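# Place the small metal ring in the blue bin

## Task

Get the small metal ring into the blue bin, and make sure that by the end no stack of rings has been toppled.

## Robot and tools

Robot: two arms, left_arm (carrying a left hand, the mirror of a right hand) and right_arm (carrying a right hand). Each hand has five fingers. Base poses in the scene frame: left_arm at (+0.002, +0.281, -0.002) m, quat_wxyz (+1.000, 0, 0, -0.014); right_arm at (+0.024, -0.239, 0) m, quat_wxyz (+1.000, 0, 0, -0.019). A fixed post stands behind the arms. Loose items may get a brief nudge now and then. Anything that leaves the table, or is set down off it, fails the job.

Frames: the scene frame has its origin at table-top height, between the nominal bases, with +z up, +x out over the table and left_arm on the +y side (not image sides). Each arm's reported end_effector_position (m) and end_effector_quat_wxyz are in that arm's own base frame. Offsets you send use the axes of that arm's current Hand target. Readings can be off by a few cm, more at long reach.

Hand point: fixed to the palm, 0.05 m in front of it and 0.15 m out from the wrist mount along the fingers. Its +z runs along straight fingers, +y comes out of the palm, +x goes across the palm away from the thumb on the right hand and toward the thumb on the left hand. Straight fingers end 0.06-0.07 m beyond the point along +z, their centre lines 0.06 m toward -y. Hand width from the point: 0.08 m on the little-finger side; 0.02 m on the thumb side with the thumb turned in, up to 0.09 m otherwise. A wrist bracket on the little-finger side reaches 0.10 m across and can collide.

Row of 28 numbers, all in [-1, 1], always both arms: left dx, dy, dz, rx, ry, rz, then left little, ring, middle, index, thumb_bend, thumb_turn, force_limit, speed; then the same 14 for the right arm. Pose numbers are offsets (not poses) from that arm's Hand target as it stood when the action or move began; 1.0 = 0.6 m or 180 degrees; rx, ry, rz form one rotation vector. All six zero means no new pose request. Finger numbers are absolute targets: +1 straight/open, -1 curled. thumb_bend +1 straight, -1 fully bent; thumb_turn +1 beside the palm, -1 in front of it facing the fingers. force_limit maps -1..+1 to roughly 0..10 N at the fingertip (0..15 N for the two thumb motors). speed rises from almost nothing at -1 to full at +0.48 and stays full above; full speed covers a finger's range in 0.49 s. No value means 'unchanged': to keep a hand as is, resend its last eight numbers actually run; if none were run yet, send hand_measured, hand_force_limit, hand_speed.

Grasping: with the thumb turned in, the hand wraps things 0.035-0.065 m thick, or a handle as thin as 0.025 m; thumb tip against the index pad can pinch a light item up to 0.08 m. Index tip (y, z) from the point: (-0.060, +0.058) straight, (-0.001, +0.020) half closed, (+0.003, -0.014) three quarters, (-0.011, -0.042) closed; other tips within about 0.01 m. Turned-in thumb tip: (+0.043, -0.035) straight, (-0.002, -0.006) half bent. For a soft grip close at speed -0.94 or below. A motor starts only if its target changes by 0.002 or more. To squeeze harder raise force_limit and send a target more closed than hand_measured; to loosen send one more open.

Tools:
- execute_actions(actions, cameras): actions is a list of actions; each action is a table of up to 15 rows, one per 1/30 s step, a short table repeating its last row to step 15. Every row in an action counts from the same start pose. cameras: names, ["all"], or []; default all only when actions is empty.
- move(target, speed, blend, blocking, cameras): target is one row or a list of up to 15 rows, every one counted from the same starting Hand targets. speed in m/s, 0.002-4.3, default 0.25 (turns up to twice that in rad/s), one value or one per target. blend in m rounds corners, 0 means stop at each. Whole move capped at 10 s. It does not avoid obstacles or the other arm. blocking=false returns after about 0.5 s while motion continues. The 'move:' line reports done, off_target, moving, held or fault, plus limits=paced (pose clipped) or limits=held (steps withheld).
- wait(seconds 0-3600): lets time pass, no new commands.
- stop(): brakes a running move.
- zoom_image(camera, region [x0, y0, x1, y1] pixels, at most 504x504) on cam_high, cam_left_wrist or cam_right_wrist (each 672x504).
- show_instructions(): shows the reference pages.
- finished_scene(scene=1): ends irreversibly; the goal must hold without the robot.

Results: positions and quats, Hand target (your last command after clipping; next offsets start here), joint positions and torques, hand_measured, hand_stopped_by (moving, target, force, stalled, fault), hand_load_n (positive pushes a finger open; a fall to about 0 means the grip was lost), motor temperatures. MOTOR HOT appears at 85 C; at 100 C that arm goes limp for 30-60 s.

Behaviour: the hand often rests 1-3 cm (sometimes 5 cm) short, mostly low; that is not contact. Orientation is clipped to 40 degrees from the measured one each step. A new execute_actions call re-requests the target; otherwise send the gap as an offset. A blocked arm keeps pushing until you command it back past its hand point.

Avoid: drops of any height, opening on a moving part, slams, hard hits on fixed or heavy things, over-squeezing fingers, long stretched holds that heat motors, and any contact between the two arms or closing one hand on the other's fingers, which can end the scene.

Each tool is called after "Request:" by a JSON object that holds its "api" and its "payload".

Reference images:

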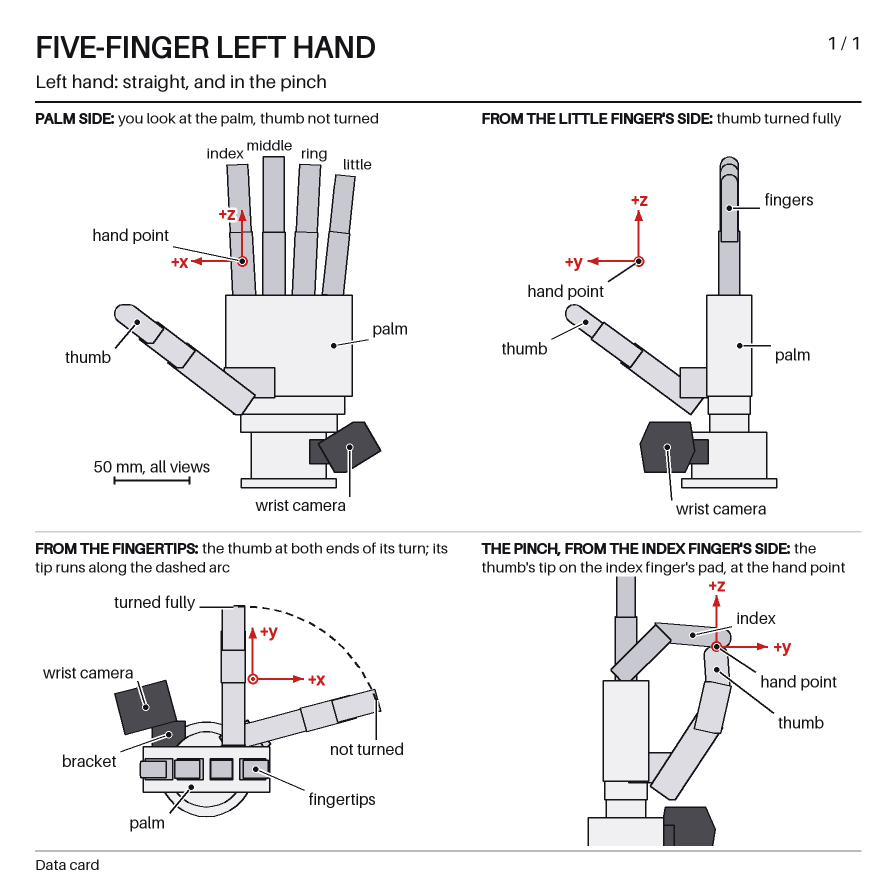

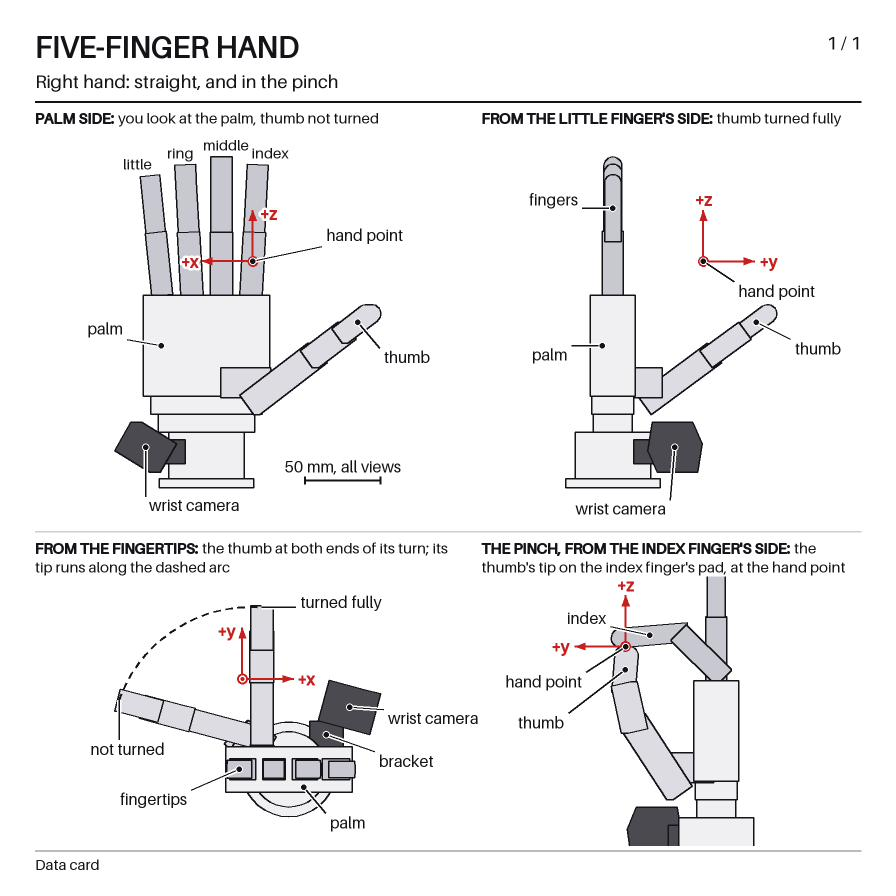

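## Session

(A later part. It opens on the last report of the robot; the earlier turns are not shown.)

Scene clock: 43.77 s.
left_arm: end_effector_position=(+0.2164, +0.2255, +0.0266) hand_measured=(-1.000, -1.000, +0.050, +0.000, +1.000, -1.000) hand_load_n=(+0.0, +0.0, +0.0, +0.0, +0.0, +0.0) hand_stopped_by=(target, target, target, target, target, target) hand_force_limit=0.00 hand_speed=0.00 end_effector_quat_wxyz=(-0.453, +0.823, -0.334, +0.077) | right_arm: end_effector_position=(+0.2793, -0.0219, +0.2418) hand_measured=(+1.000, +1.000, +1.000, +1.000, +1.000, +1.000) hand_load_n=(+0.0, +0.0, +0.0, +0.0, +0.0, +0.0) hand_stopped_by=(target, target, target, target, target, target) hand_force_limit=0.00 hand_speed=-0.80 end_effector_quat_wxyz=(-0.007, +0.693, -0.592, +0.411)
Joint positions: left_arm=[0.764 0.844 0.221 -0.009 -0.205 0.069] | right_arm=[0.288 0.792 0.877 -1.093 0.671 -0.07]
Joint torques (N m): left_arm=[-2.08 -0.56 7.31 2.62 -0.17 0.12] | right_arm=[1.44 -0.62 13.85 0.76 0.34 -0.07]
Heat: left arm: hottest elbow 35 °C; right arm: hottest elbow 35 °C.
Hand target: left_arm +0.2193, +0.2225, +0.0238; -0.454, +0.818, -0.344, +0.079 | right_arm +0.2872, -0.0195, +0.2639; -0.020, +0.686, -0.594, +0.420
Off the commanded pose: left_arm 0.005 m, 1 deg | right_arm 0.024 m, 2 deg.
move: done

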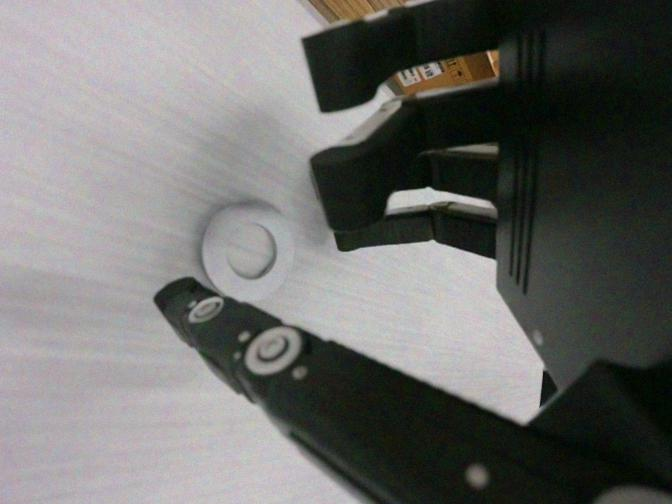

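Request:
{"api": "move", "payload": {"target": [0.002,0.0145,-0.003,0,0,0,-1,-1,0.05,0,1,-1,0,0,0,0,0,0,0,0,1,1,1,1,1,1,0,-0.8], "speed": 0.05, "cameras": ["cam_left_wrist"]}}

Request:
{"api": "zoom_image", "payload": {"camera": "cam_left_wrist", "region": [120, 120, 460, 375]}}

Scene clock: 45.03 s.
left_arm: end_effector_position=(+0.2148, +0.2229, +0.0224) hand_measured=(-1.000, -1.000, +0.050, +0.000, +1.000, -1.000) hand_load_n=(+0.0, +0.0, +0.0, +0.0, +0.0, +0.0) hand_stopped_by=(target, target, target, target, target, target) hand_force_limit=0.00 hand_speed=0.00 end_effector_quat_wxyz=(-0.454, +0.822, -0.335, +0.078) | right_arm: end_effector_position=(+0.2793, -0.0219, +0.2418) hand_measured=(+1.000, +1.000, +1.000, +1.000, +1.000, +1.000) hand_load_n=(+0.0, +0.0, +0.0, +0.0, +0.0, +0.0) hand_stopped_by=(target, target, target, target, target, target) hand_force_limit=0.00 hand_speed=-0.80 end_effector_quat_wxyz=(-0.007, +0.693, -0.592, +0.411)
Joint positions: left_arm=[0.761 0.844 0.207 0.007 -0.207 0.069] | right_arm=[0.288 0.792 0.877 -1.093 0.671 -0.07]
Joint torques (N m): left_arm=[-2.2 -1.2 6.5 2.32 -0.24 0.1] | right_arm=[1.2 -0.73 13.87 0.76 0.36 -0.07]
Heat: left arm: hottest elbow 35 °C; right arm: hottest elbow 35 °C.
Hand target: left_arm +0.2150, +0.2175, +0.0176; -0.454, +0.818, -0.344, +0.079 | right_arm +0.2872, -0.0195, +0.2639; -0.020, +0.686, -0.594, +0.420
Off the commanded pose: left_arm 0.007 m, 1 deg | right_arm 0.024 m, 2 deg.
move: done

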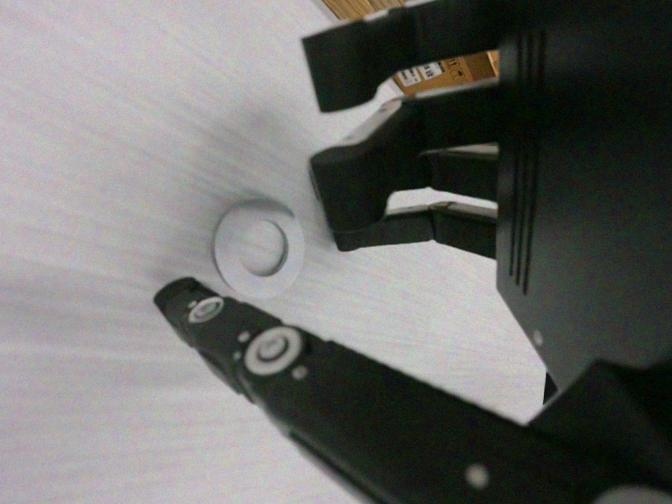

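Scaled by 1.482 from the camera's image (finer frame: 960x720).

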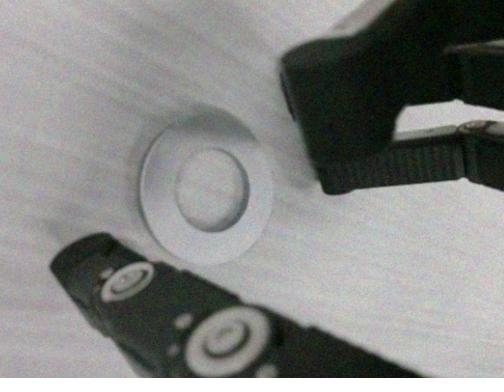

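Request:
{"api": "move", "payload": {"target": [0,0.0055,0.0035,0,0,0,-1,-1,0.05,0,1,-1,0,0,0,0,0,0,0,0,1,1,1,1,1,1,0,-0.8], "speed": 0.05, "cameras": ["cam_left_wrist"]}}

Request:
{"api": "zoom_image", "payload": {"camera": "cam_left_wrist", "region": [120, 120, 460, 375]}}

Scene clock: 45.93 s.
left_arm: end_effector_position=(+0.2154, +0.2235, +0.0221) hand_measured=(-1.000, -1.000, +0.050, +0.000, +1.000, -1.000) hand_load_n=(+0.0, +0.5, -0.5, +0.0, +0.0, +0.0) hand_stopped_by=(target, target, target, target, target, target) hand_force_limit=0.00 hand_speed=0.00 end_effector_quat_wxyz=(-0.459, +0.820, -0.334, +0.080) | right_arm: end_effector_position=(+0.2793, -0.0219, +0.2418) hand_measured=(+1.000, +1.000, +1.000, +1.000, +1.000, +1.000) hand_load_n=(+0.0, +0.0, +0.0, +0.0, +0.0, +0.0) hand_stopped_by=(target, target, target, target, target, target) hand_force_limit=0.00 hand_speed=-0.80 end_effector_quat_wxyz=(-0.007, +0.693, -0.592, +0.411)
Joint positions: left_arm=[0.761 0.845 0.199 0.028 -0.207 0.07] | right_arm=[0.288 0.792 0.877 -1.093 0.671 -0.07]
Joint torques (N m): left_arm=[-1.61 -0.32 6.61 2.58 -0.12 0.1] | right_arm=[1.32 -0.5 13.93 0.76 0.34 -0.1]
Heat: left arm: hottest elbow 35 °C; right arm: hottest elbow 35 °C.
Hand target: left_arm +0.2144, +0.2178, +0.0139; -0.454, +0.818, -0.344, +0.079 | right_arm +0.2872, -0.0195, +0.2639; -0.020, +0.686, -0.594, +0.420
Off the commanded pose: left_arm 0.010 m, 1 deg | right_arm 0.024 m, 2 deg.
move: done

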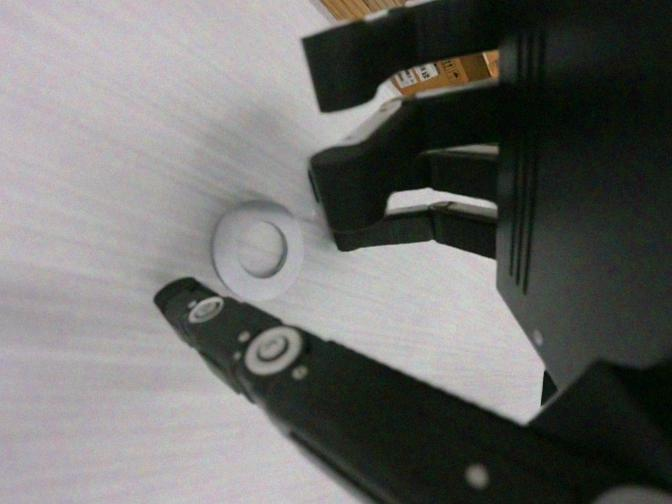

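Scaled by 1.482 from the camera's image (finer frame: 960x720).

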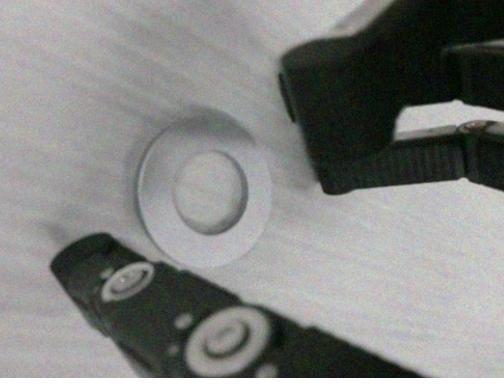

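Request:
{"api": "move", "payload": {"target": [0,0,0,0,0,0,-1,-1,0.05,0,0.3,-1,-0.4,-0.88,0,0,0,0,0,0,1,1,1,1,1,1,0,-0.8], "cameras": ["cam_left_wrist"]}}

Request:
{"api": "zoom_image", "payload": {"camera": "cam_left_wrist", "region": [120, 120, 460, 375]}}

Scene clock: 51.03 s.
left_arm: end_effector_position=(+0.2154, +0.2235, +0.0222) hand_measured=(-1.000, -1.000, +0.050, +0.000, +0.300, -1.000) hand_load_n=(+0.0, +0.0, -0.5, +0.0, +0.0, +0.0) hand_stopped_by=(target, target, target, target, target, target) hand_force_limit=-0.40 hand_speed=-0.88 end_effector_quat_wxyz=(-0.459, +0.820, -0.334, +0.080) | right_arm: end_effector_position=(+0.2793, -0.0219, +0.2418) hand_measured=(+1.000, +1.000, +1.000, +1.000, +1.000, +1.000) hand_load_n=(+0.0, +0.0, +0.0, +0.0, +0.0, +0.0) hand_stopped_by=(target, target, target, target, target, target) hand_force_limit=0.00 hand_speed=-0.80 end_effector_quat_wxyz=(-0.007, +0.693, -0.592, +0.411)
Joint positions: left_arm=[0.761 0.845 0.199 0.028 -0.207 0.07] | right_arm=[0.288 0.792 0.877 -1.093 0.671 -0.07]
Joint torques (N m): left_arm=[-1.85 -0.26 6.49 2.5 -0.12 0.11] | right_arm=[1.26 -0.79 13.86 0.72 0.34 -0.08]
Heat: left arm: hottest elbow 35 °C; right arm: hottest elbow 35 °C.
Hand target: left_arm +0.2145, +0.2178, +0.0140; -0.454, +0.818, -0.344, +0.079 | right_arm +0.2872, -0.0195, +0.2639; -0.020, +0.686, -0.594, +0.420
Off the commanded pose: left_arm 0.010 m, 1 deg | right_arm 0.024 m, 2 deg.
move: done

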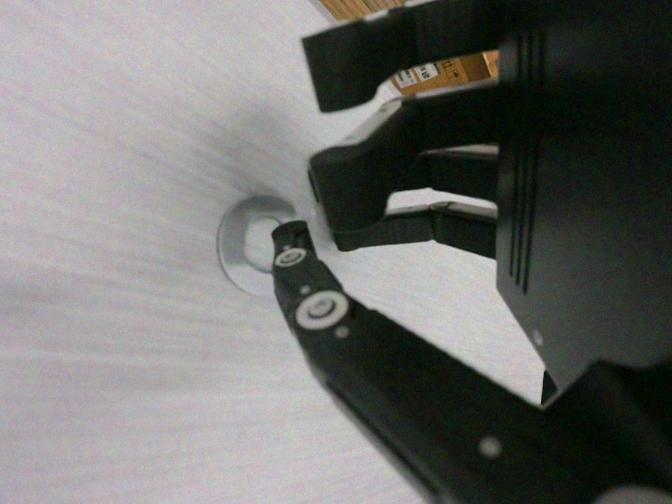

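Scaled by 1.482 from the camera's image (finer frame: 960x720).

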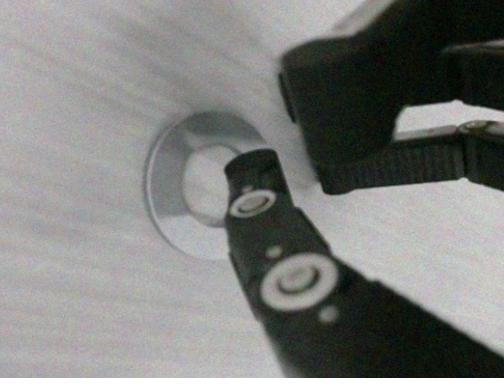

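Request:
{"api": "move", "payload": {"target": [[-0.0037,-0.016,-0.0115,0.022,0,0,-1,-1,0.05,0,0.3,-1,-0.4,-0.88,0,0,0,0,0,0,1,1,1,1,1,1,0,-0.8],[-0.0037,-0.016,-0.0115,0.022,0,0,-1,-1,0.05,0,1,-1,-0.4,0,0,0,0,0,0,0,1,1,1,1,1,1,0,-0.8]], "speed": 0.06, "cameras": ["cam_left_wrist"]}}

Request:
{"api": "zoom_image", "payload": {"camera": "cam_left_wrist", "region": [120, 120, 460, 375]}}

Scene clock: 56.10 s.
left_arm: end_effector_position=(+0.2134, +0.2213, +0.0275) hand_measured=(-1.000, -1.000, +0.050, +0.000, +1.000, -1.000) hand_load_n=(+0.0, +0.0, +0.0, +0.0, +0.0, +0.0) hand_stopped_by=(target, target, target, target, target, target) hand_force_limit=-0.40 hand_speed=0.00 end_effector_quat_wxyz=(-0.478, +0.808, -0.334, +0.087) | right_arm: end_effector_position=(+0.2793, -0.0219, +0.2418) hand_measured=(+1.000, +1.000, +1.000, +1.000, +1.000, +1.000) hand_load_n=(+0.0, +0.0, +0.0, +0.0, +0.0, +0.0) hand_stopped_by=(target, target, target, target, target, target) hand_force_limit=0.00 hand_speed=-0.80 end_effector_quat_wxyz=(-0.007, +0.693, -0.592, +0.411)
Joint positions: left_arm=[0.761 0.786 0.169 0.047 -0.201 0.083] | right_arm=[0.288 0.792 0.877 -1.093 0.671 -0.07]
Joint torques (N m): left_arm=[-1.67 -1.26 6.82 2.63 -0.06 0.12] | right_arm=[1.44 -0.67 13.86 0.76 0.35 -0.1]
Motor temperatures (°C): left_arm=[29 26 35 27 32 28] | right_arm=[27 29 36 28 26 25]
Heat: left arm: hottest elbow 35 °C; right arm: hottest elbow 36 °C.
Hand target: left_arm +0.2144, +0.2178, +0.0259; -0.482, +0.802, -0.341, +0.090 | right_arm +0.2872, -0.0195, +0.2639; -0.020, +0.686, -0.594, +0.420
Off the commanded pose: left_arm 0.004 m, 1 deg | right_arm 0.024 m, 2 deg.
move: done

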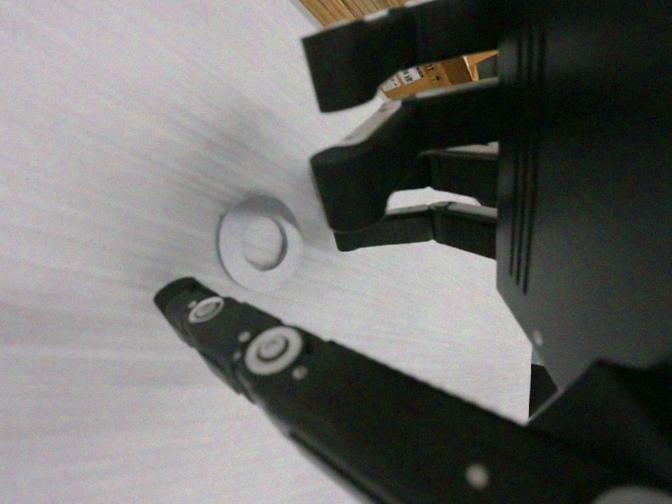

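Scaled by 1.482 from the camera's image (finer frame: 960x720).

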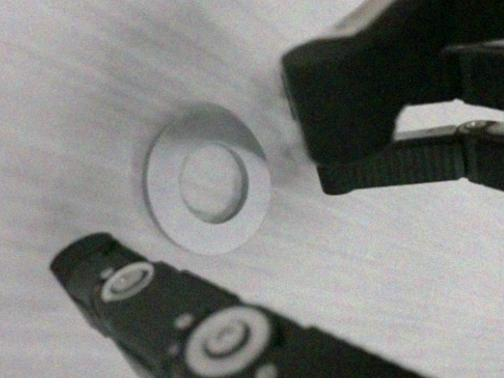

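Request:
{"api": "move", "payload": {"target": [0.0025,0.012,0.0075,0,0,0,-1,-1,0.05,0,1,-1,-0.4,0,0,0,0,0,0,0,1,1,1,1,1,1,0,-0.8], "speed": 0.05, "cameras": ["cam_left_wrist"]}}

Request:
{"api": "zoom_image", "payload": {"camera": "cam_left_wrist", "region": [120, 120, 460, 375]}}

Scene clock: 57.40 s.
left_arm: end_effector_position=(+0.2151, +0.2225, +0.0245) hand_measured=(-1.000, -1.000, +0.050, +0.000, +1.000, -1.000) hand_load_n=(+0.0, +0.0, +0.0, +0.0, +0.0, +0.0) hand_stopped_by=(target, target, target, target, target, target) hand_force_limit=-0.40 hand_speed=0.00 end_effector_quat_wxyz=(-0.485, +0.804, -0.332, +0.091) | right_arm: end_effector_position=(+0.2793, -0.0219, +0.2418) hand_measured=(+1.000, +1.000, +1.000, +1.000, +1.000, +1.000) hand_load_n=(+0.0, +0.0, +0.0, +0.0, +0.0, +0.0) hand_stopped_by=(target, target, target, target, target, target) hand_force_limit=0.00 hand_speed=-0.80 end_effector_quat_wxyz=(-0.007, +0.693, -0.592, +0.411)
Joint positions: left_arm=[0.761 0.807 0.154 0.101 -0.2 0.084] | right_arm=[0.288 0.792 0.877 -1.093 0.671 -0.07]
Joint torques (N m): left_arm=[-1.44 0.5 6.58 2.66 -0.08 0.12] | right_arm=[1.49 -0.62 13.81 0.7 0.33 -0.08]
Heat: left arm: hottest elbow 35 °C; right arm: hottest elbow 36 °C.
Hand target: left_arm +0.2144, +0.2180, +0.0174; -0.482, +0.802, -0.341, +0.090 | right_arm +0.2872, -0.0195, +0.2639; -0.020, +0.686, -0.594, +0.420
Off the commanded pose: left_arm 0.009 m, 1 deg | right_arm 0.024 m, 2 deg.
move: done

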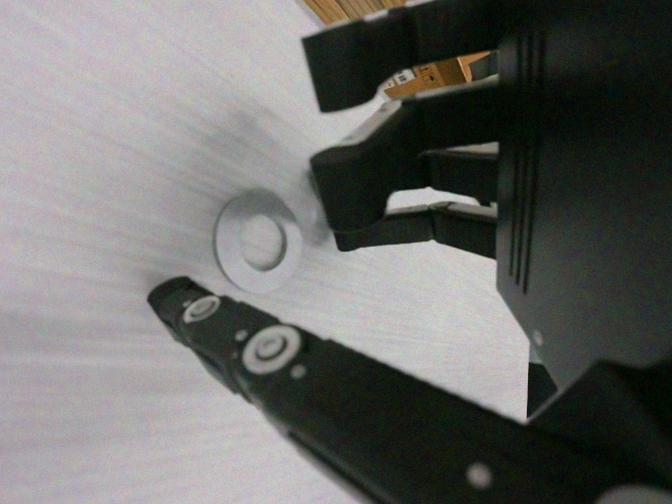

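Scaled by 1.482 from the camera's image (finer frame: 960x720).

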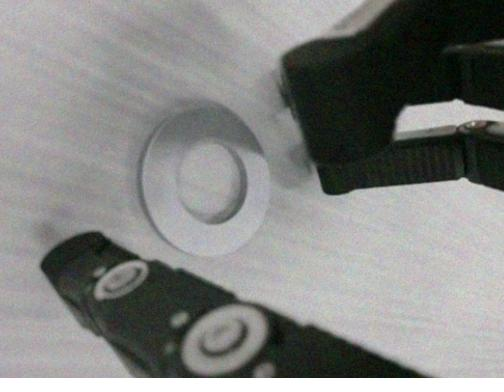

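Request:
{"api": "move", "payload": {"target": [[-0.0037,-0.0167,-0.0104,0,0,0,-1,-1,0.17,0.12,0.65,-1,-0.4,0,0,0,0,0,0,0,1,1,1,1,1,1,0,-0.8],[-0.003,-0.0063,-0.0277,0,0,0,-1,-1,0.17,0.12,0.65,-1,-0.4,0,0,0,0,0,0,0,1,1,1,1,1,1,0,-0.8]], "speed": 0.06, "cameras": ["cam_left_wrist"]}}

Request:
{"api": "zoom_image", "payload": {"camera": "cam_left_wrist", "region": [120, 120, 460, 375]}}

Scene clock: 61.90 s.
left_arm: end_effector_position=(+0.2089, +0.2158, +0.0358) hand_measured=(-1.000, -1.000, +0.170, +0.120, +0.650, -1.000) hand_load_n=(+0.0, +0.0, +0.0, +0.0, +0.0, +0.0) hand_stopped_by=(target, target, target, target, target, target) hand_force_limit=-0.40 hand_speed=0.00 end_effector_quat_wxyz=(-0.488, +0.802, -0.332, +0.092) | right_arm: end_effector_position=(+0.2793, -0.0219, +0.2418) hand_measured=(+1.000, +1.000, +1.000, +1.000, +1.000, +1.000) hand_load_n=(+0.5, +0.0, +0.0, +0.0, +0.0, +0.0) hand_stopped_by=(target, target, target, target, target, target) hand_force_limit=0.00 hand_speed=-0.80 end_effector_quat_wxyz=(-0.007, +0.693, -0.592, +0.411)
Joint positions: left_arm=[0.755 0.693 0.154 -0.005 -0.205 0.084] | right_arm=[0.288 0.792 0.877 -1.093 0.671 -0.07]
Joint torques (N m): left_arm=[-2.32 -0.38 7.34 1.4 -0.23 0.07] | right_arm=[1.32 -0.73 13.83 0.72 0.33 -0.08]
Heat: left arm: hottest elbow 35 °C; right arm: hottest elbow 36 °C.
Hand target: left_arm +0.2070, +0.2083, +0.0295; -0.482, +0.802, -0.341, +0.091 | right_arm +0.2872, -0.0195, +0.2639; -0.020, +0.686, -0.594, +0.420
Off the commanded pose: left_arm 0.010 m, 1 deg | right_arm 0.024 m, 2 deg.
move: done

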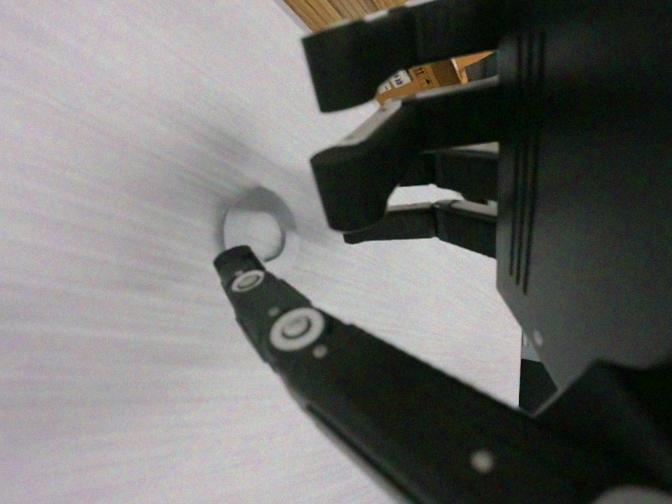

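Scaled by 1.482 from the camera's image (finer frame: 960x720).

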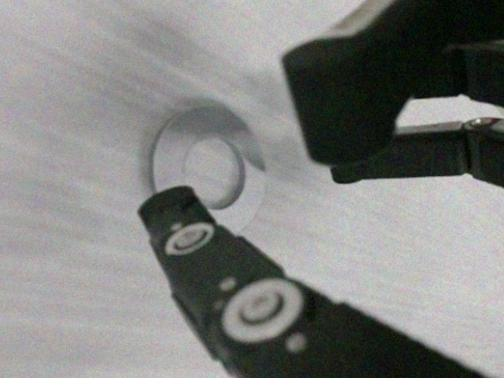

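Request:
{"api": "move", "payload": {"target": [0.0023,0.0183,0.0018,0,0,0,-1,-1,0.17,0.12,0.65,-1,-0.4,0,0,0,0,0,0,0,1,1,1,1,1,1,0,-0.8], "speed": 0.06, "cameras": ["cam_left_wrist"]}}

Request:
{"api": "zoom_image", "payload": {"camera": "cam_left_wrist", "region": [120, 120, 460, 375]}}

Scene clock: 63.63 s.
left_arm: end_effector_position=(+0.2017, +0.2088, +0.0225) hand_measured=(-1.000, -1.000, +0.170, +0.120, +0.650, -1.000) hand_load_n=(+0.0, +0.5, +0.0, +0.0, +0.0, +0.0) hand_stopped_by=(target, target, target, target, target, target) hand_force_limit=-0.40 hand_speed=0.00 end_effector_quat_wxyz=(-0.479, +0.806, -0.335, +0.087) | right_arm: end_effector_position=(+0.2793, -0.0219, +0.2418) hand_measured=(+1.000, +1.000, +1.000, +1.000, +1.000, +1.000) hand_load_n=(+0.0, +0.0, +0.0, +0.0, +0.0, +0.0) hand_stopped_by=(target, target, target, target, target, target) hand_force_limit=0.00 hand_speed=-0.80 end_effector_quat_wxyz=(-0.007, +0.693, -0.592, +0.411)
Joint positions: left_arm=[0.754 0.693 0.127 0 -0.206 0.084] | right_arm=[0.288 0.792 0.877 -1.093 0.671 -0.07]
Joint torques (N m): left_arm=[-2.14 -0.03 7.08 2.67 -0.21 0.05] | right_arm=[1.38 -0.79 13.94 0.73 0.36 -0.06]
Heat: left arm: hottest elbow 35 °C; right arm: hottest elbow 37 °C.
Hand target: left_arm +0.2034, +0.2050, +0.0195; -0.482, +0.802, -0.341, +0.091 | right_arm +0.2872, -0.0195, +0.2639; -0.020, +0.686, -0.594, +0.420
Off the commanded pose: left_arm 0.005 m, 1 deg | right_arm 0.024 m, 2 deg.
move: done

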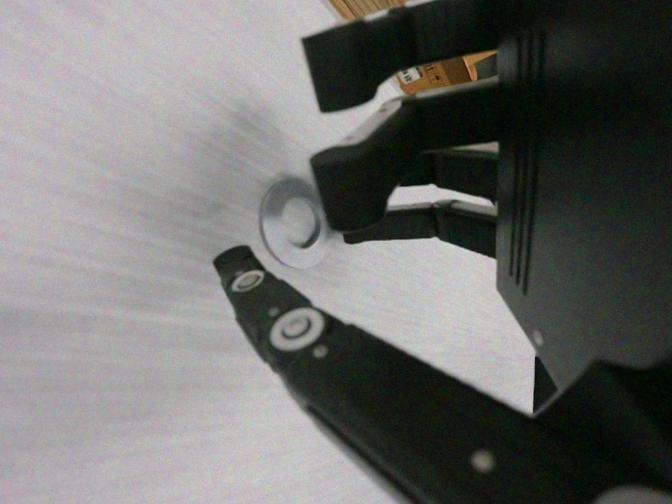

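Scaled by 1.482 from the camera's image (finer frame: 960x720).

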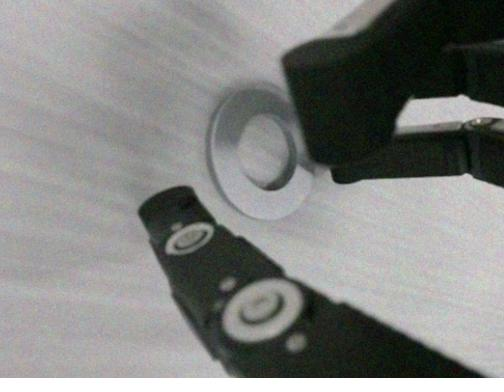

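Request:
{"api": "move", "payload": {"target": [0,-0.0087,0.0072,0,0,0,-1,-1,0.17,0.12,0.65,-1,-0.4,0,0,0,0,0,0,0,1,1,1,1,1,1,0,-0.8], "speed": 0.06, "cameras": ["cam_left_wrist"]}}

Request:
{"api": "zoom_image", "payload": {"camera": "cam_left_wrist", "region": [120, 120, 460, 375]}}

Scene clock: 64.97 s.
left_arm: end_effector_position=(+0.2031, +0.2102, +0.0207) hand_measured=(-1.000, -1.000, +0.170, +0.120, +0.650, -1.000) hand_load_n=(+0.0, +0.0, -1.0, +0.0, +0.0, +0.0) hand_stopped_by=(target, target, target, target, target, target) hand_force_limit=-0.40 hand_speed=0.00 end_effector_quat_wxyz=(-0.479, +0.806, -0.335, +0.087) | right_arm: end_effector_position=(+0.2793, -0.0219, +0.2418) hand_measured=(+1.000, +1.000, +1.000, +1.000, +1.000, +1.000) hand_load_n=(+0.0, +0.0, +0.0, +0.0, +0.0, +0.0) hand_stopped_by=(target, target, target, target, target, target) hand_force_limit=0.00 hand_speed=-0.80 end_effector_quat_wxyz=(-0.007, +0.693, -0.592, +0.411)
Joint positions: left_arm=[0.754 0.715 0.127 0.022 -0.206 0.084] | right_arm=[0.288 0.792 0.877 -1.093 0.671 -0.07]
Joint torques (N m): left_arm=[-2.08 0.97 8.09 2.8 -0.16 0.06] | right_arm=[1.26 -0.73 13.9 0.76 0.34 -0.08]
Heat: left arm: hottest elbow 35 °C; right arm: hottest elbow 37 °C.
Hand target: left_arm +0.2079, +0.2096, +0.0216; -0.482, +0.802, -0.341, +0.091 | right_arm +0.2872, -0.0195, +0.2639; -0.020, +0.686, -0.594, +0.420
Off the commanded pose: left_arm 0.005 m, 1 deg | right_arm 0.024 m, 2 deg.
move: done

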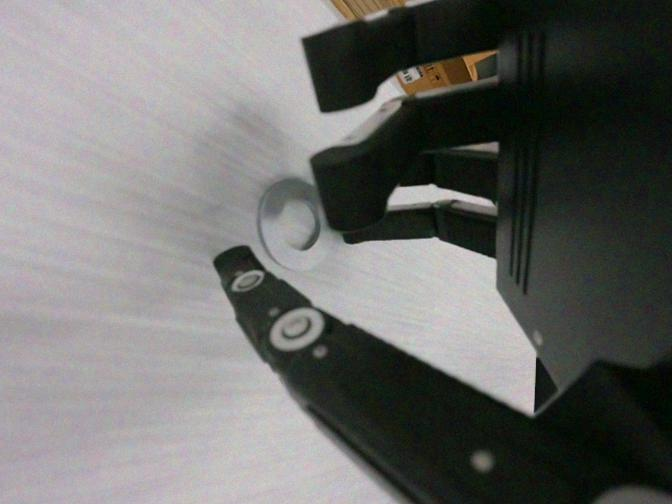

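Scaled by 1.482 from the camera's image (finer frame: 960x720).

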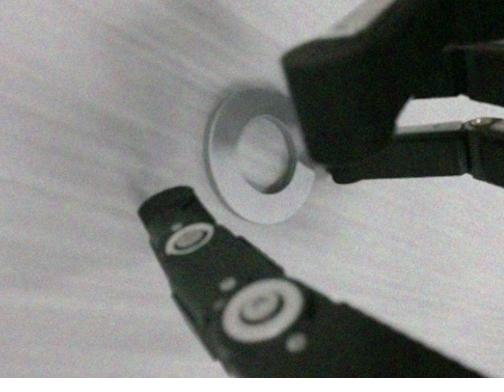

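Request:
{"api": "move", "payload": {"target": [[0.0012,0.0055,0.0035,0,0,0,-1,-1,0.17,0.12,0.65,-1,-0.4,0,0,0,0,0,0,0,1,1,1,1,1,1,0,-0.8],[0.0012,0.0055,0.0035,0,0,0,-1,-1,-0.15,-0.2,0.65,-1,-0.4,-0.9,0,0,0,0,0,0,1,1,1,1,1,1,0,-0.8]], "speed": 0.05, "cameras": ["cam_left_wrist"]}}

Request:
{"api": "zoom_image", "payload": {"camera": "cam_left_wrist", "region": [120, 120, 460, 375]}}

Scene clock: 67.97 s.
left_arm: end_effector_position=(+0.2063, +0.2131, +0.0212) hand_measured=(-1.000, -1.000, -0.150, -0.200, +0.650, -1.000) hand_load_n=(+0.0, +0.0, +0.0, +0.0, +0.0, +0.0) hand_stopped_by=(target, target, target, target, target, target) hand_force_limit=-0.40 hand_speed=-0.90 end_effector_quat_wxyz=(-0.484, +0.804, -0.333, +0.089) | right_arm: end_effector_position=(+0.2793, -0.0219, +0.2418) hand_measured=(+1.000, +1.000, +1.000, +1.000, +1.000, +1.000) hand_load_n=(+0.0, +0.0, +0.0, +0.0, +0.0, +0.0) hand_stopped_by=(target, target, target, target, target, target) hand_force_limit=0.00 hand_speed=-0.80 end_effector_quat_wxyz=(-0.007, +0.693, -0.592, +0.411)
Joint positions: left_arm=[0.754 0.738 0.127 0.057 -0.206 0.084] | right_arm=[0.288 0.792 0.877 -1.093 0.671 -0.07]
Joint torques (N m): left_arm=[-1.9 0.44 7.41 2.33 -0.15 0.07] | right_arm=[1.55 -1.03 13.82 0.7 0.35 -0.1]
Heat: left arm: hottest elbow 35 °C; right arm: hottest elbow 37 °C.
Hand target: left_arm +0.2079, +0.2097, +0.0177; -0.482, +0.802, -0.341, +0.091 | right_arm +0.2872, -0.0195, +0.2639; -0.020, +0.686, -0.594, +0.420
Off the commanded pose: left_arm 0.005 m, 1 deg | right_arm 0.024 m, 2 deg.
move: done

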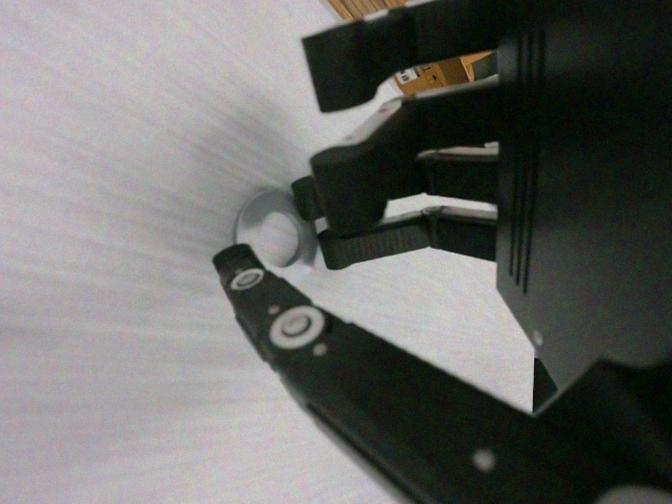

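Scaled by 1.482 from the camera's image (finer frame: 960x720).

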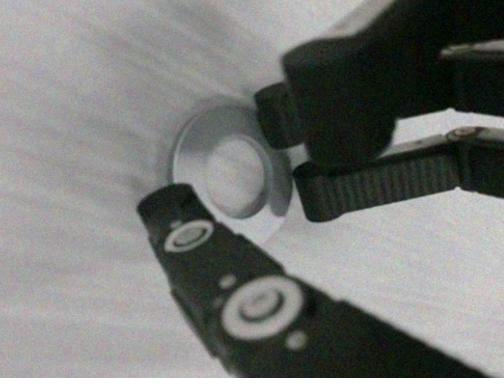

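Request:
{"api": "move", "payload": {"target": [[-0.0037,-0.0167,-0.0104,0,0,0,-1,-1,0.19,0.14,0.65,-1,-0.4,0,0,0,0,0,0,0,1,1,1,1,1,1,0,-0.8],[-0.0073,-0.0075,-0.0238,0.014,0,0,-1,-1,0.19,0.14,0.55,-1,-0.4,0,0,0,0,0,0,0,1,1,1,1,1,1,0,-0.8]], "speed": 0.06, "cameras": ["cam_left_wrist"]}}

Request:
{"api": "zoom_image", "payload": {"camera": "cam_left_wrist", "region": [120, 120, 460, 375]}}

Scene clock: 74.27 s.
left_arm: end_effector_position=(+0.2037, +0.2090, +0.0365) hand_measured=(-1.000, -1.000, +0.190, +0.140, +0.550, -1.000) hand_load_n=(+0.0, +0.0, +0.0, +0.0, +0.0, +0.0) hand_stopped_by=(target, target, target, target, target, target) hand_force_limit=-0.40 hand_speed=0.00 end_effector_quat_wxyz=(-0.506, +0.791, -0.330, +0.101) | right_arm: end_effector_position=(+0.2793, -0.0219, +0.2418) hand_measured=(+1.000, +1.000, +1.000, +1.000, +1.000, +1.000) hand_load_n=(+0.0, +0.0, +0.0, +0.0, +0.0, +0.0) hand_stopped_by=(target, target, target, target, target, target) hand_force_limit=0.00 hand_speed=-0.80 end_effector_quat_wxyz=(-0.007, +0.693, -0.592, +0.411)
Joint positions: left_arm=[0.754 0.602 0.11 -0.006 -0.197 0.092] | right_arm=[0.288 0.792 0.877 -1.093 0.671 -0.07]
Joint torques (N m): left_arm=[-1.26 0.03 7.43 1.55 -0.06 0.14] | right_arm=[1.44 -0.56 13.93 0.68 0.34 -0.06]
Heat: left arm: hottest elbow 35 °C; right arm: hottest elbow 37 °C.
Hand target: left_arm +0.1998, +0.2036, +0.0295; -0.500, +0.791, -0.339, +0.098 | right_arm +0.2872, -0.0195, +0.2639; -0.020, +0.686, -0.594, +0.420
Off the commanded pose: left_arm 0.009 m, 1 deg | right_arm 0.024 m, 2 deg.
move: done

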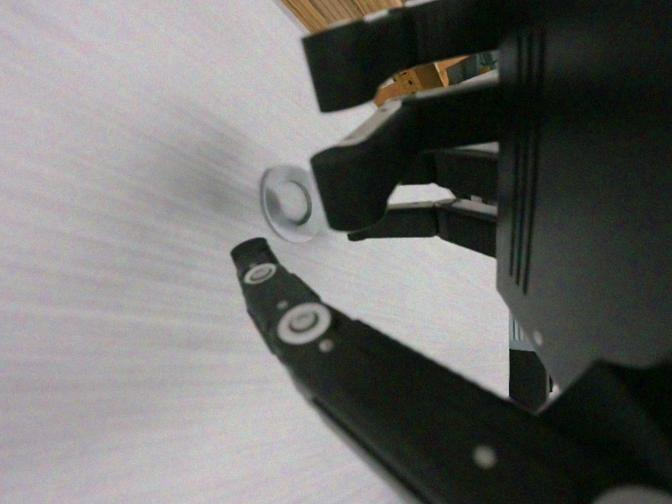

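Scaled by 1.482 from the camera's image (finer frame: 960x720).

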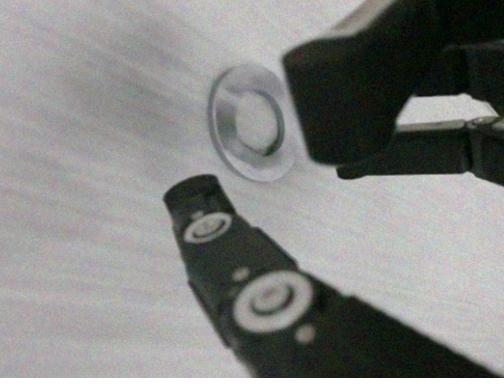

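Request:
{"api": "move", "payload": {"target": [-0.0083,0.0017,0.021,0,0,0,-1,-1,0.19,0.14,0.55,-1,-0.4,0,0,0,0,0,0,0,1,1,1,1,1,1,0,-0.8], "speed": 0.06, "cameras": ["cam_left_wrist"]}}

Request:
{"api": "zoom_image", "payload": {"camera": "cam_left_wrist", "region": [120, 120, 460, 375]}}

Scene clock: 76.50 s.
left_arm: end_effector_position=(+0.2062, +0.2132, +0.0276) hand_measured=(-1.000, -1.000, +0.190, +0.140, +0.550, -1.000) hand_load_n=(+0.0, +0.0, +0.0, +0.0, +0.0, +0.0) hand_stopped_by=(target, target, target, target, target, target) hand_force_limit=-0.40 hand_speed=0.00 end_effector_quat_wxyz=(-0.498, +0.791, -0.341, +0.103) | right_arm: end_effector_position=(+0.2793, -0.0219, +0.2418) hand_measured=(+1.000, +1.000, +1.000, +1.000, +1.000, +1.000) hand_load_n=(+0.0, +0.0, -0.5, +0.0, +0.0, +0.0) hand_stopped_by=(target, target, target, target, target, target) hand_force_limit=0.00 hand_speed=-0.80 end_effector_quat_wxyz=(-0.007, +0.693, -0.592, +0.411)
Joint positions: left_arm=[0.779 0.688 0.11 0.068 -0.158 0.115] | right_arm=[0.288 0.792 0.877 -1.093 0.671 -0.07]
Joint torques (N m): left_arm=[0.56 0.97 7.31 2.73 -0.01 0.1] | right_arm=[1.26 -0.79 13.82 0.73 0.35 -0.09]
Heat: left arm: hottest elbow 35 °C; right arm: hottest elbow 37 °C.
Hand target: left_arm +0.2018, +0.2156, +0.0234; -0.500, +0.791, -0.339, +0.098 | right_arm +0.2872, -0.0195, +0.2639; -0.020, +0.686, -0.594, +0.420
Off the commanded pose: left_arm 0.006 m, 1 deg | right_arm 0.024 m, 2 deg.
move: done

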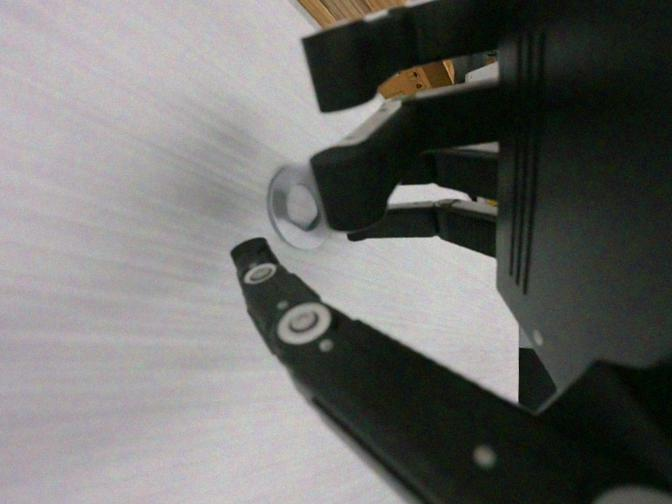

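Scaled by 1.482 from the camera's image (finer frame: 960x720).

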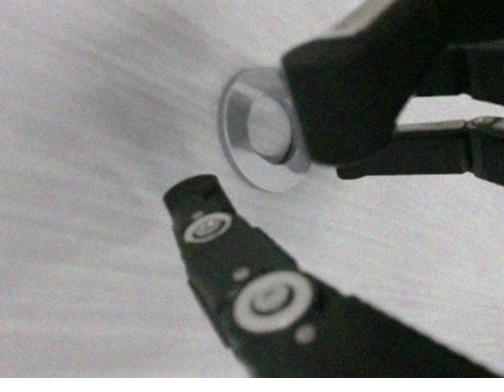

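Request:
{"api": "move", "payload": {"target": [-0.010,-0.0132,0.0138,0,0,0,-1,-1,0.19,0.14,0.55,-1,-0.4,0,0,0,0,0,0,0,1,1,1,1,1,1,0,-0.8], "speed": 0.06, "cameras": ["cam_left_wrist"]}}

Request:
{"api": "zoom_image", "payload": {"camera": "cam_left_wrist", "region": [120, 120, 460, 375]}}

Scene clock: 78.10 s.
left_arm: end_effector_position=(+0.2046, +0.2181, +0.0221) hand_measured=(-1.000, -1.000, +0.190, +0.140, +0.550, -1.000) hand_load_n=(+0.0, +0.0, +0.0, +0.0, +0.0, +0.0) hand_stopped_by=(target, target, target, target, target, target) hand_force_limit=-0.40 hand_speed=0.00 end_effector_quat_wxyz=(-0.493, +0.793, -0.342, +0.104) | right_arm: end_effector_position=(+0.2793, -0.0219, +0.2418) hand_measured=(+1.000, +1.000, +1.000, +1.000, +1.000, +1.000) hand_load_n=(+0.0, +0.0, +0.0, +0.0, +0.0, +0.0) hand_stopped_by=(target, target, target, target, target, target) hand_force_limit=0.00 hand_speed=-0.80 end_effector_quat_wxyz=(-0.007, +0.693, -0.592, +0.411)
Joint positions: left_arm=[0.814 0.739 0.11 0.111 -0.123 0.13] | right_arm=[0.288 0.792 0.877 -1.093 0.671 -0.07]
Joint torques (N m): left_arm=[0.32 0.85 8.92 2.32 -0.09 0.13] | right_arm=[1.61 -0.56 13.87 0.73 0.38 -0.06]
Heat: left arm: hottest elbow 36 °C; right arm: hottest elbow 38 °C.
Hand target: left_arm +0.2050, +0.2275, +0.0274; -0.500, +0.791, -0.339, +0.098 | right_arm +0.2872, -0.0195, +0.2639; -0.020, +0.686, -0.594, +0.420
Off the commanded pose: left_arm 0.011 m, 1 deg | right_arm 0.024 m, 2 deg.
move: off_target (left_arm)

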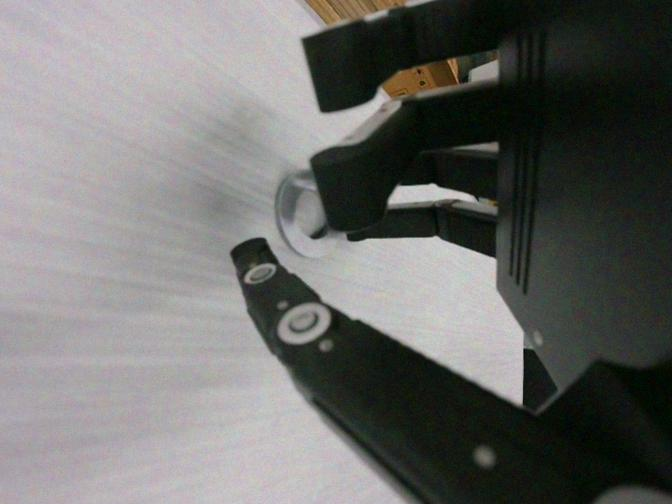

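Scaled by 1.482 from the camera's image (finer frame: 960x720).

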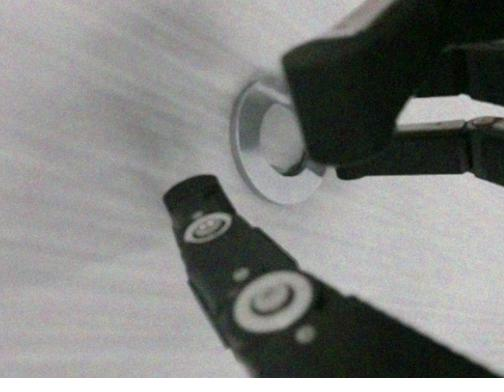

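Request:
{"api": "move", "payload": {"target": [0.004,-0.043,-0.024,0,0,0,-1,-1,0.19,0.14,0.55,-1,-0.4,0,0,0,0,0,0,0,1,1,1,1,1,1,0,-0.8], "speed": 0.08, "cameras": ["cam_left_wrist"]}}

Request:
{"api": "zoom_image", "payload": {"camera": "cam_left_wrist", "region": [120, 120, 460, 375]}}

Scene clock: 79.57 s.
left_arm: end_effector_position=(+0.1937, +0.2119, +0.0255) hand_measured=(-1.000, -1.000, +0.190, +0.140, +0.550, -1.000) hand_load_n=(+0.0, +0.0, +0.0, +0.0, +0.0, +0.0) hand_stopped_by=(target, target, target, target, target, target) hand_force_limit=-0.40 hand_speed=0.00 end_effector_quat_wxyz=(-0.479, +0.803, -0.344, +0.085) | right_arm: end_effector_position=(+0.2793, -0.0219, +0.2418) hand_measured=(+1.000, +1.000, +1.000, +1.000, +1.000, +1.000) hand_load_n=(+0.0, +0.0, +0.0, +0.0, +0.0, +0.0) hand_stopped_by=(target, target, target, target, target, target) hand_force_limit=0.00 hand_speed=-0.80 end_effector_quat_wxyz=(-0.007, +0.693, -0.592, +0.411)
Joint positions: left_arm=[0.804 0.654 0.128 -0.035 -0.158 0.13] | right_arm=[0.288 0.792 0.877 -1.093 0.671 -0.07]
Joint torques (N m): left_arm=[-2.2 -0.15 12.38 1.51 -0.23 -0.07] | right_arm=[1.26 -0.67 13.86 0.73 0.35 -0.08]
Heat: left arm: hottest elbow 36 °C; right arm: hottest elbow 38 °C.
Hand target: left_arm +0.2110, +0.2226, +0.0561; -0.500, +0.791, -0.339, +0.098 | right_arm +0.2872, -0.0195, +0.2639; -0.020, +0.686, -0.594, +0.420
Off the commanded pose: left_arm 0.037 m, 3 deg | right_arm 0.024 m, 2 deg.
move: off_target (left_arm)

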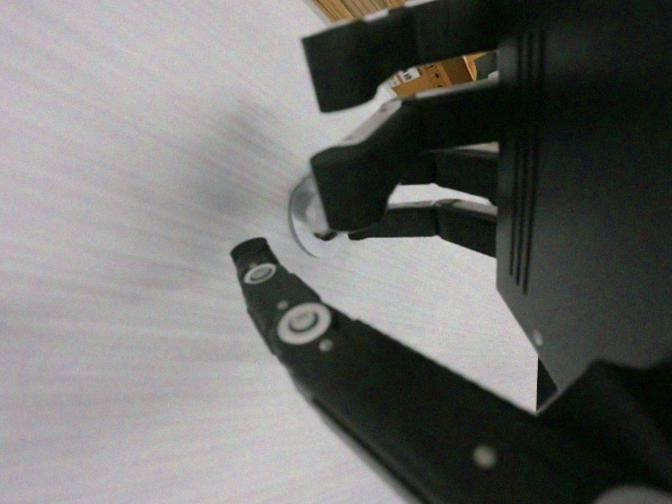

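Scaled by 1.482 from the camera's image (finer frame: 960x720).

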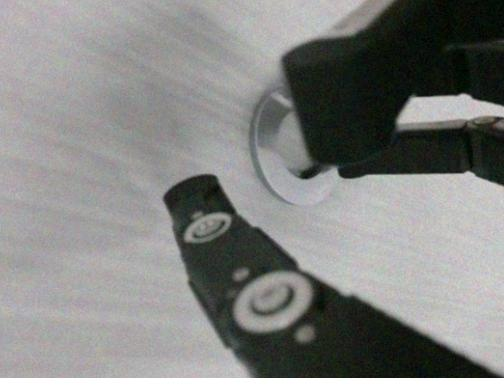

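Request:
{"api": "execute_actions", "payload": {"actions": [[[0,0,0,0,0,0,-1,-1,0.19,0.14,0.55,-1,-0.4,0,0,0,0,0,0,0,1,1,1,1,1,1,0,-0.8]],[[0,0,0,0,0,0,-1,-1,0.19,0.14,0.55,-1,-0.4,0,0,0,0,0,0,0,1,1,1,1,1,1,0,-0.8]]], "cameras": ["all"]}}

Scene clock: 81.00 s.
left_arm: end_effector_position=(+0.1932, +0.2114, +0.0257) hand_measured=(-1.000, -1.000, +0.190, +0.140, +0.550, -1.000) hand_load_n=(+0.0, +0.0, +0.0, -0.5, +0.0, +0.0) hand_stopped_by=(target, target, target, target, target, target) hand_force_limit=-0.40 hand_speed=0.00 end_effector_quat_wxyz=(-0.479, +0.803, -0.344, +0.085) | right_arm: end_effector_position=(+0.2793, -0.0219, +0.2418) hand_measured=(+1.000, +1.000, +1.000, +1.000, +1.000, +1.000) hand_load_n=(+0.0, +0.0, +0.0, +0.0, +0.0, +0.0) hand_stopped_by=(target, target, target, target, target, target) hand_force_limit=0.00 hand_speed=-0.80 end_effector_quat_wxyz=(-0.007, +0.693, -0.592, +0.411)
Joint positions: left_arm=[0.803 0.648 0.128 -0.042 -0.158 0.13] | right_arm=[0.288 0.792 0.877 -1.093 0.671 -0.07]
Joint torques (N m): left_arm=[-2.14 -0.03 12.38 1.52 -0.2 -0.07] | right_arm=[1.44 -0.56 13.83 0.75 0.35 -0.08]
Heat: left arm: hottest elbow 36 °C; right arm: hottest elbow 38 °C.
Hand target: left_arm +0.2110, +0.2226, +0.0560; -0.500, +0.791, -0.339, +0.098 | right_arm +0.2872, -0.0195, +0.2639; -0.020, +0.686, -0.594, +0.420
Off the commanded pose: left_arm 0.037 m, 3 deg | right_arm 0.024 m, 2 deg.
Step readings (end_effector_position of left_arm | right_arm):
0: (+0.1937, +0.2119, +0.0255) | (+0.2793, -0.0219, +0.2418)
1: (+0.1936, +0.2118, +0.0254) | (+0.2793, -0.0219, +0.2418)
2: (+0.1936, +0.2118, +0.0254) | (+0.2793, -0.0219, +0.2418)
4: (+0.1935, +0.2117, +0.0254) | (+0.2793, -0.0219, +0.2418)
8: (+0.1934, +0.2117, +0.0257) | (+0.2793, -0.0219, +0.2418)
15: (+0.1932, +0.2115, +0.0257) | (+0.2793, -0.0219, +0.2418)
16: (+0.1932, +0.2115, +0.0257) | (+0.2793, -0.0219, +0.2418)
17: (+0.1932, +0.2115, +0.0257) | (+0.2793, -0.0219, +0.2418)
19: (+0.1932, +0.2115, +0.0258) | (+0.2793, -0.0219, +0.2418)
23: (+0.1933, +0.2114, +0.0258) | (+0.2793, -0.0219, +0.2418)
30: (+0.1932, +0.2114, +0.0257) | (+0.2793, -0.0219, +0.2418)

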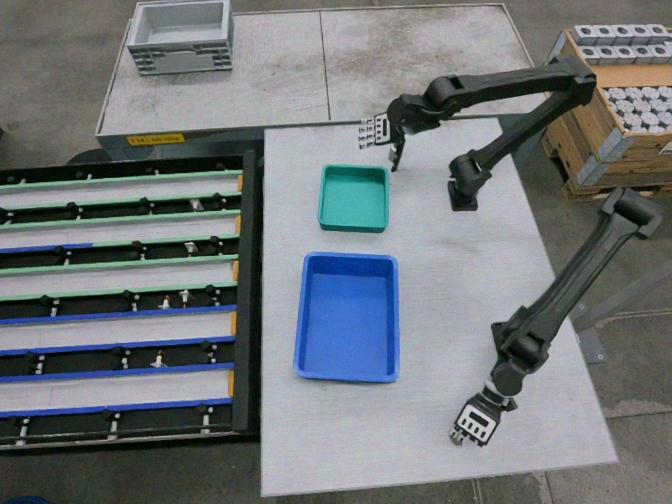

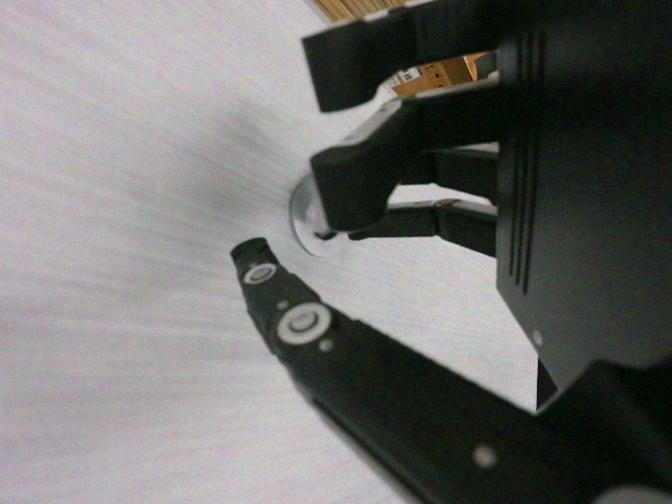

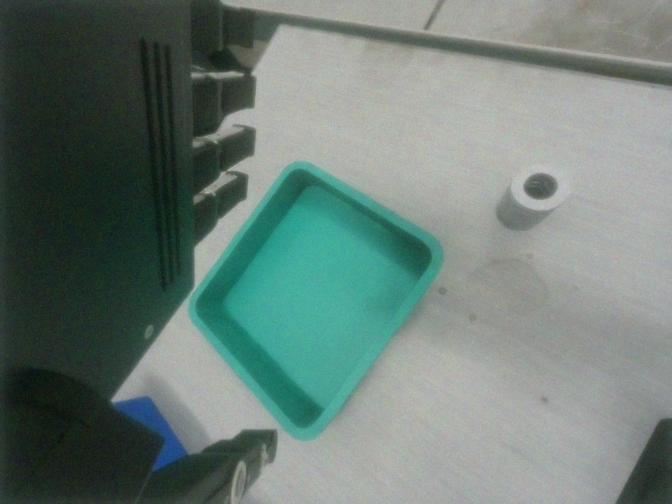

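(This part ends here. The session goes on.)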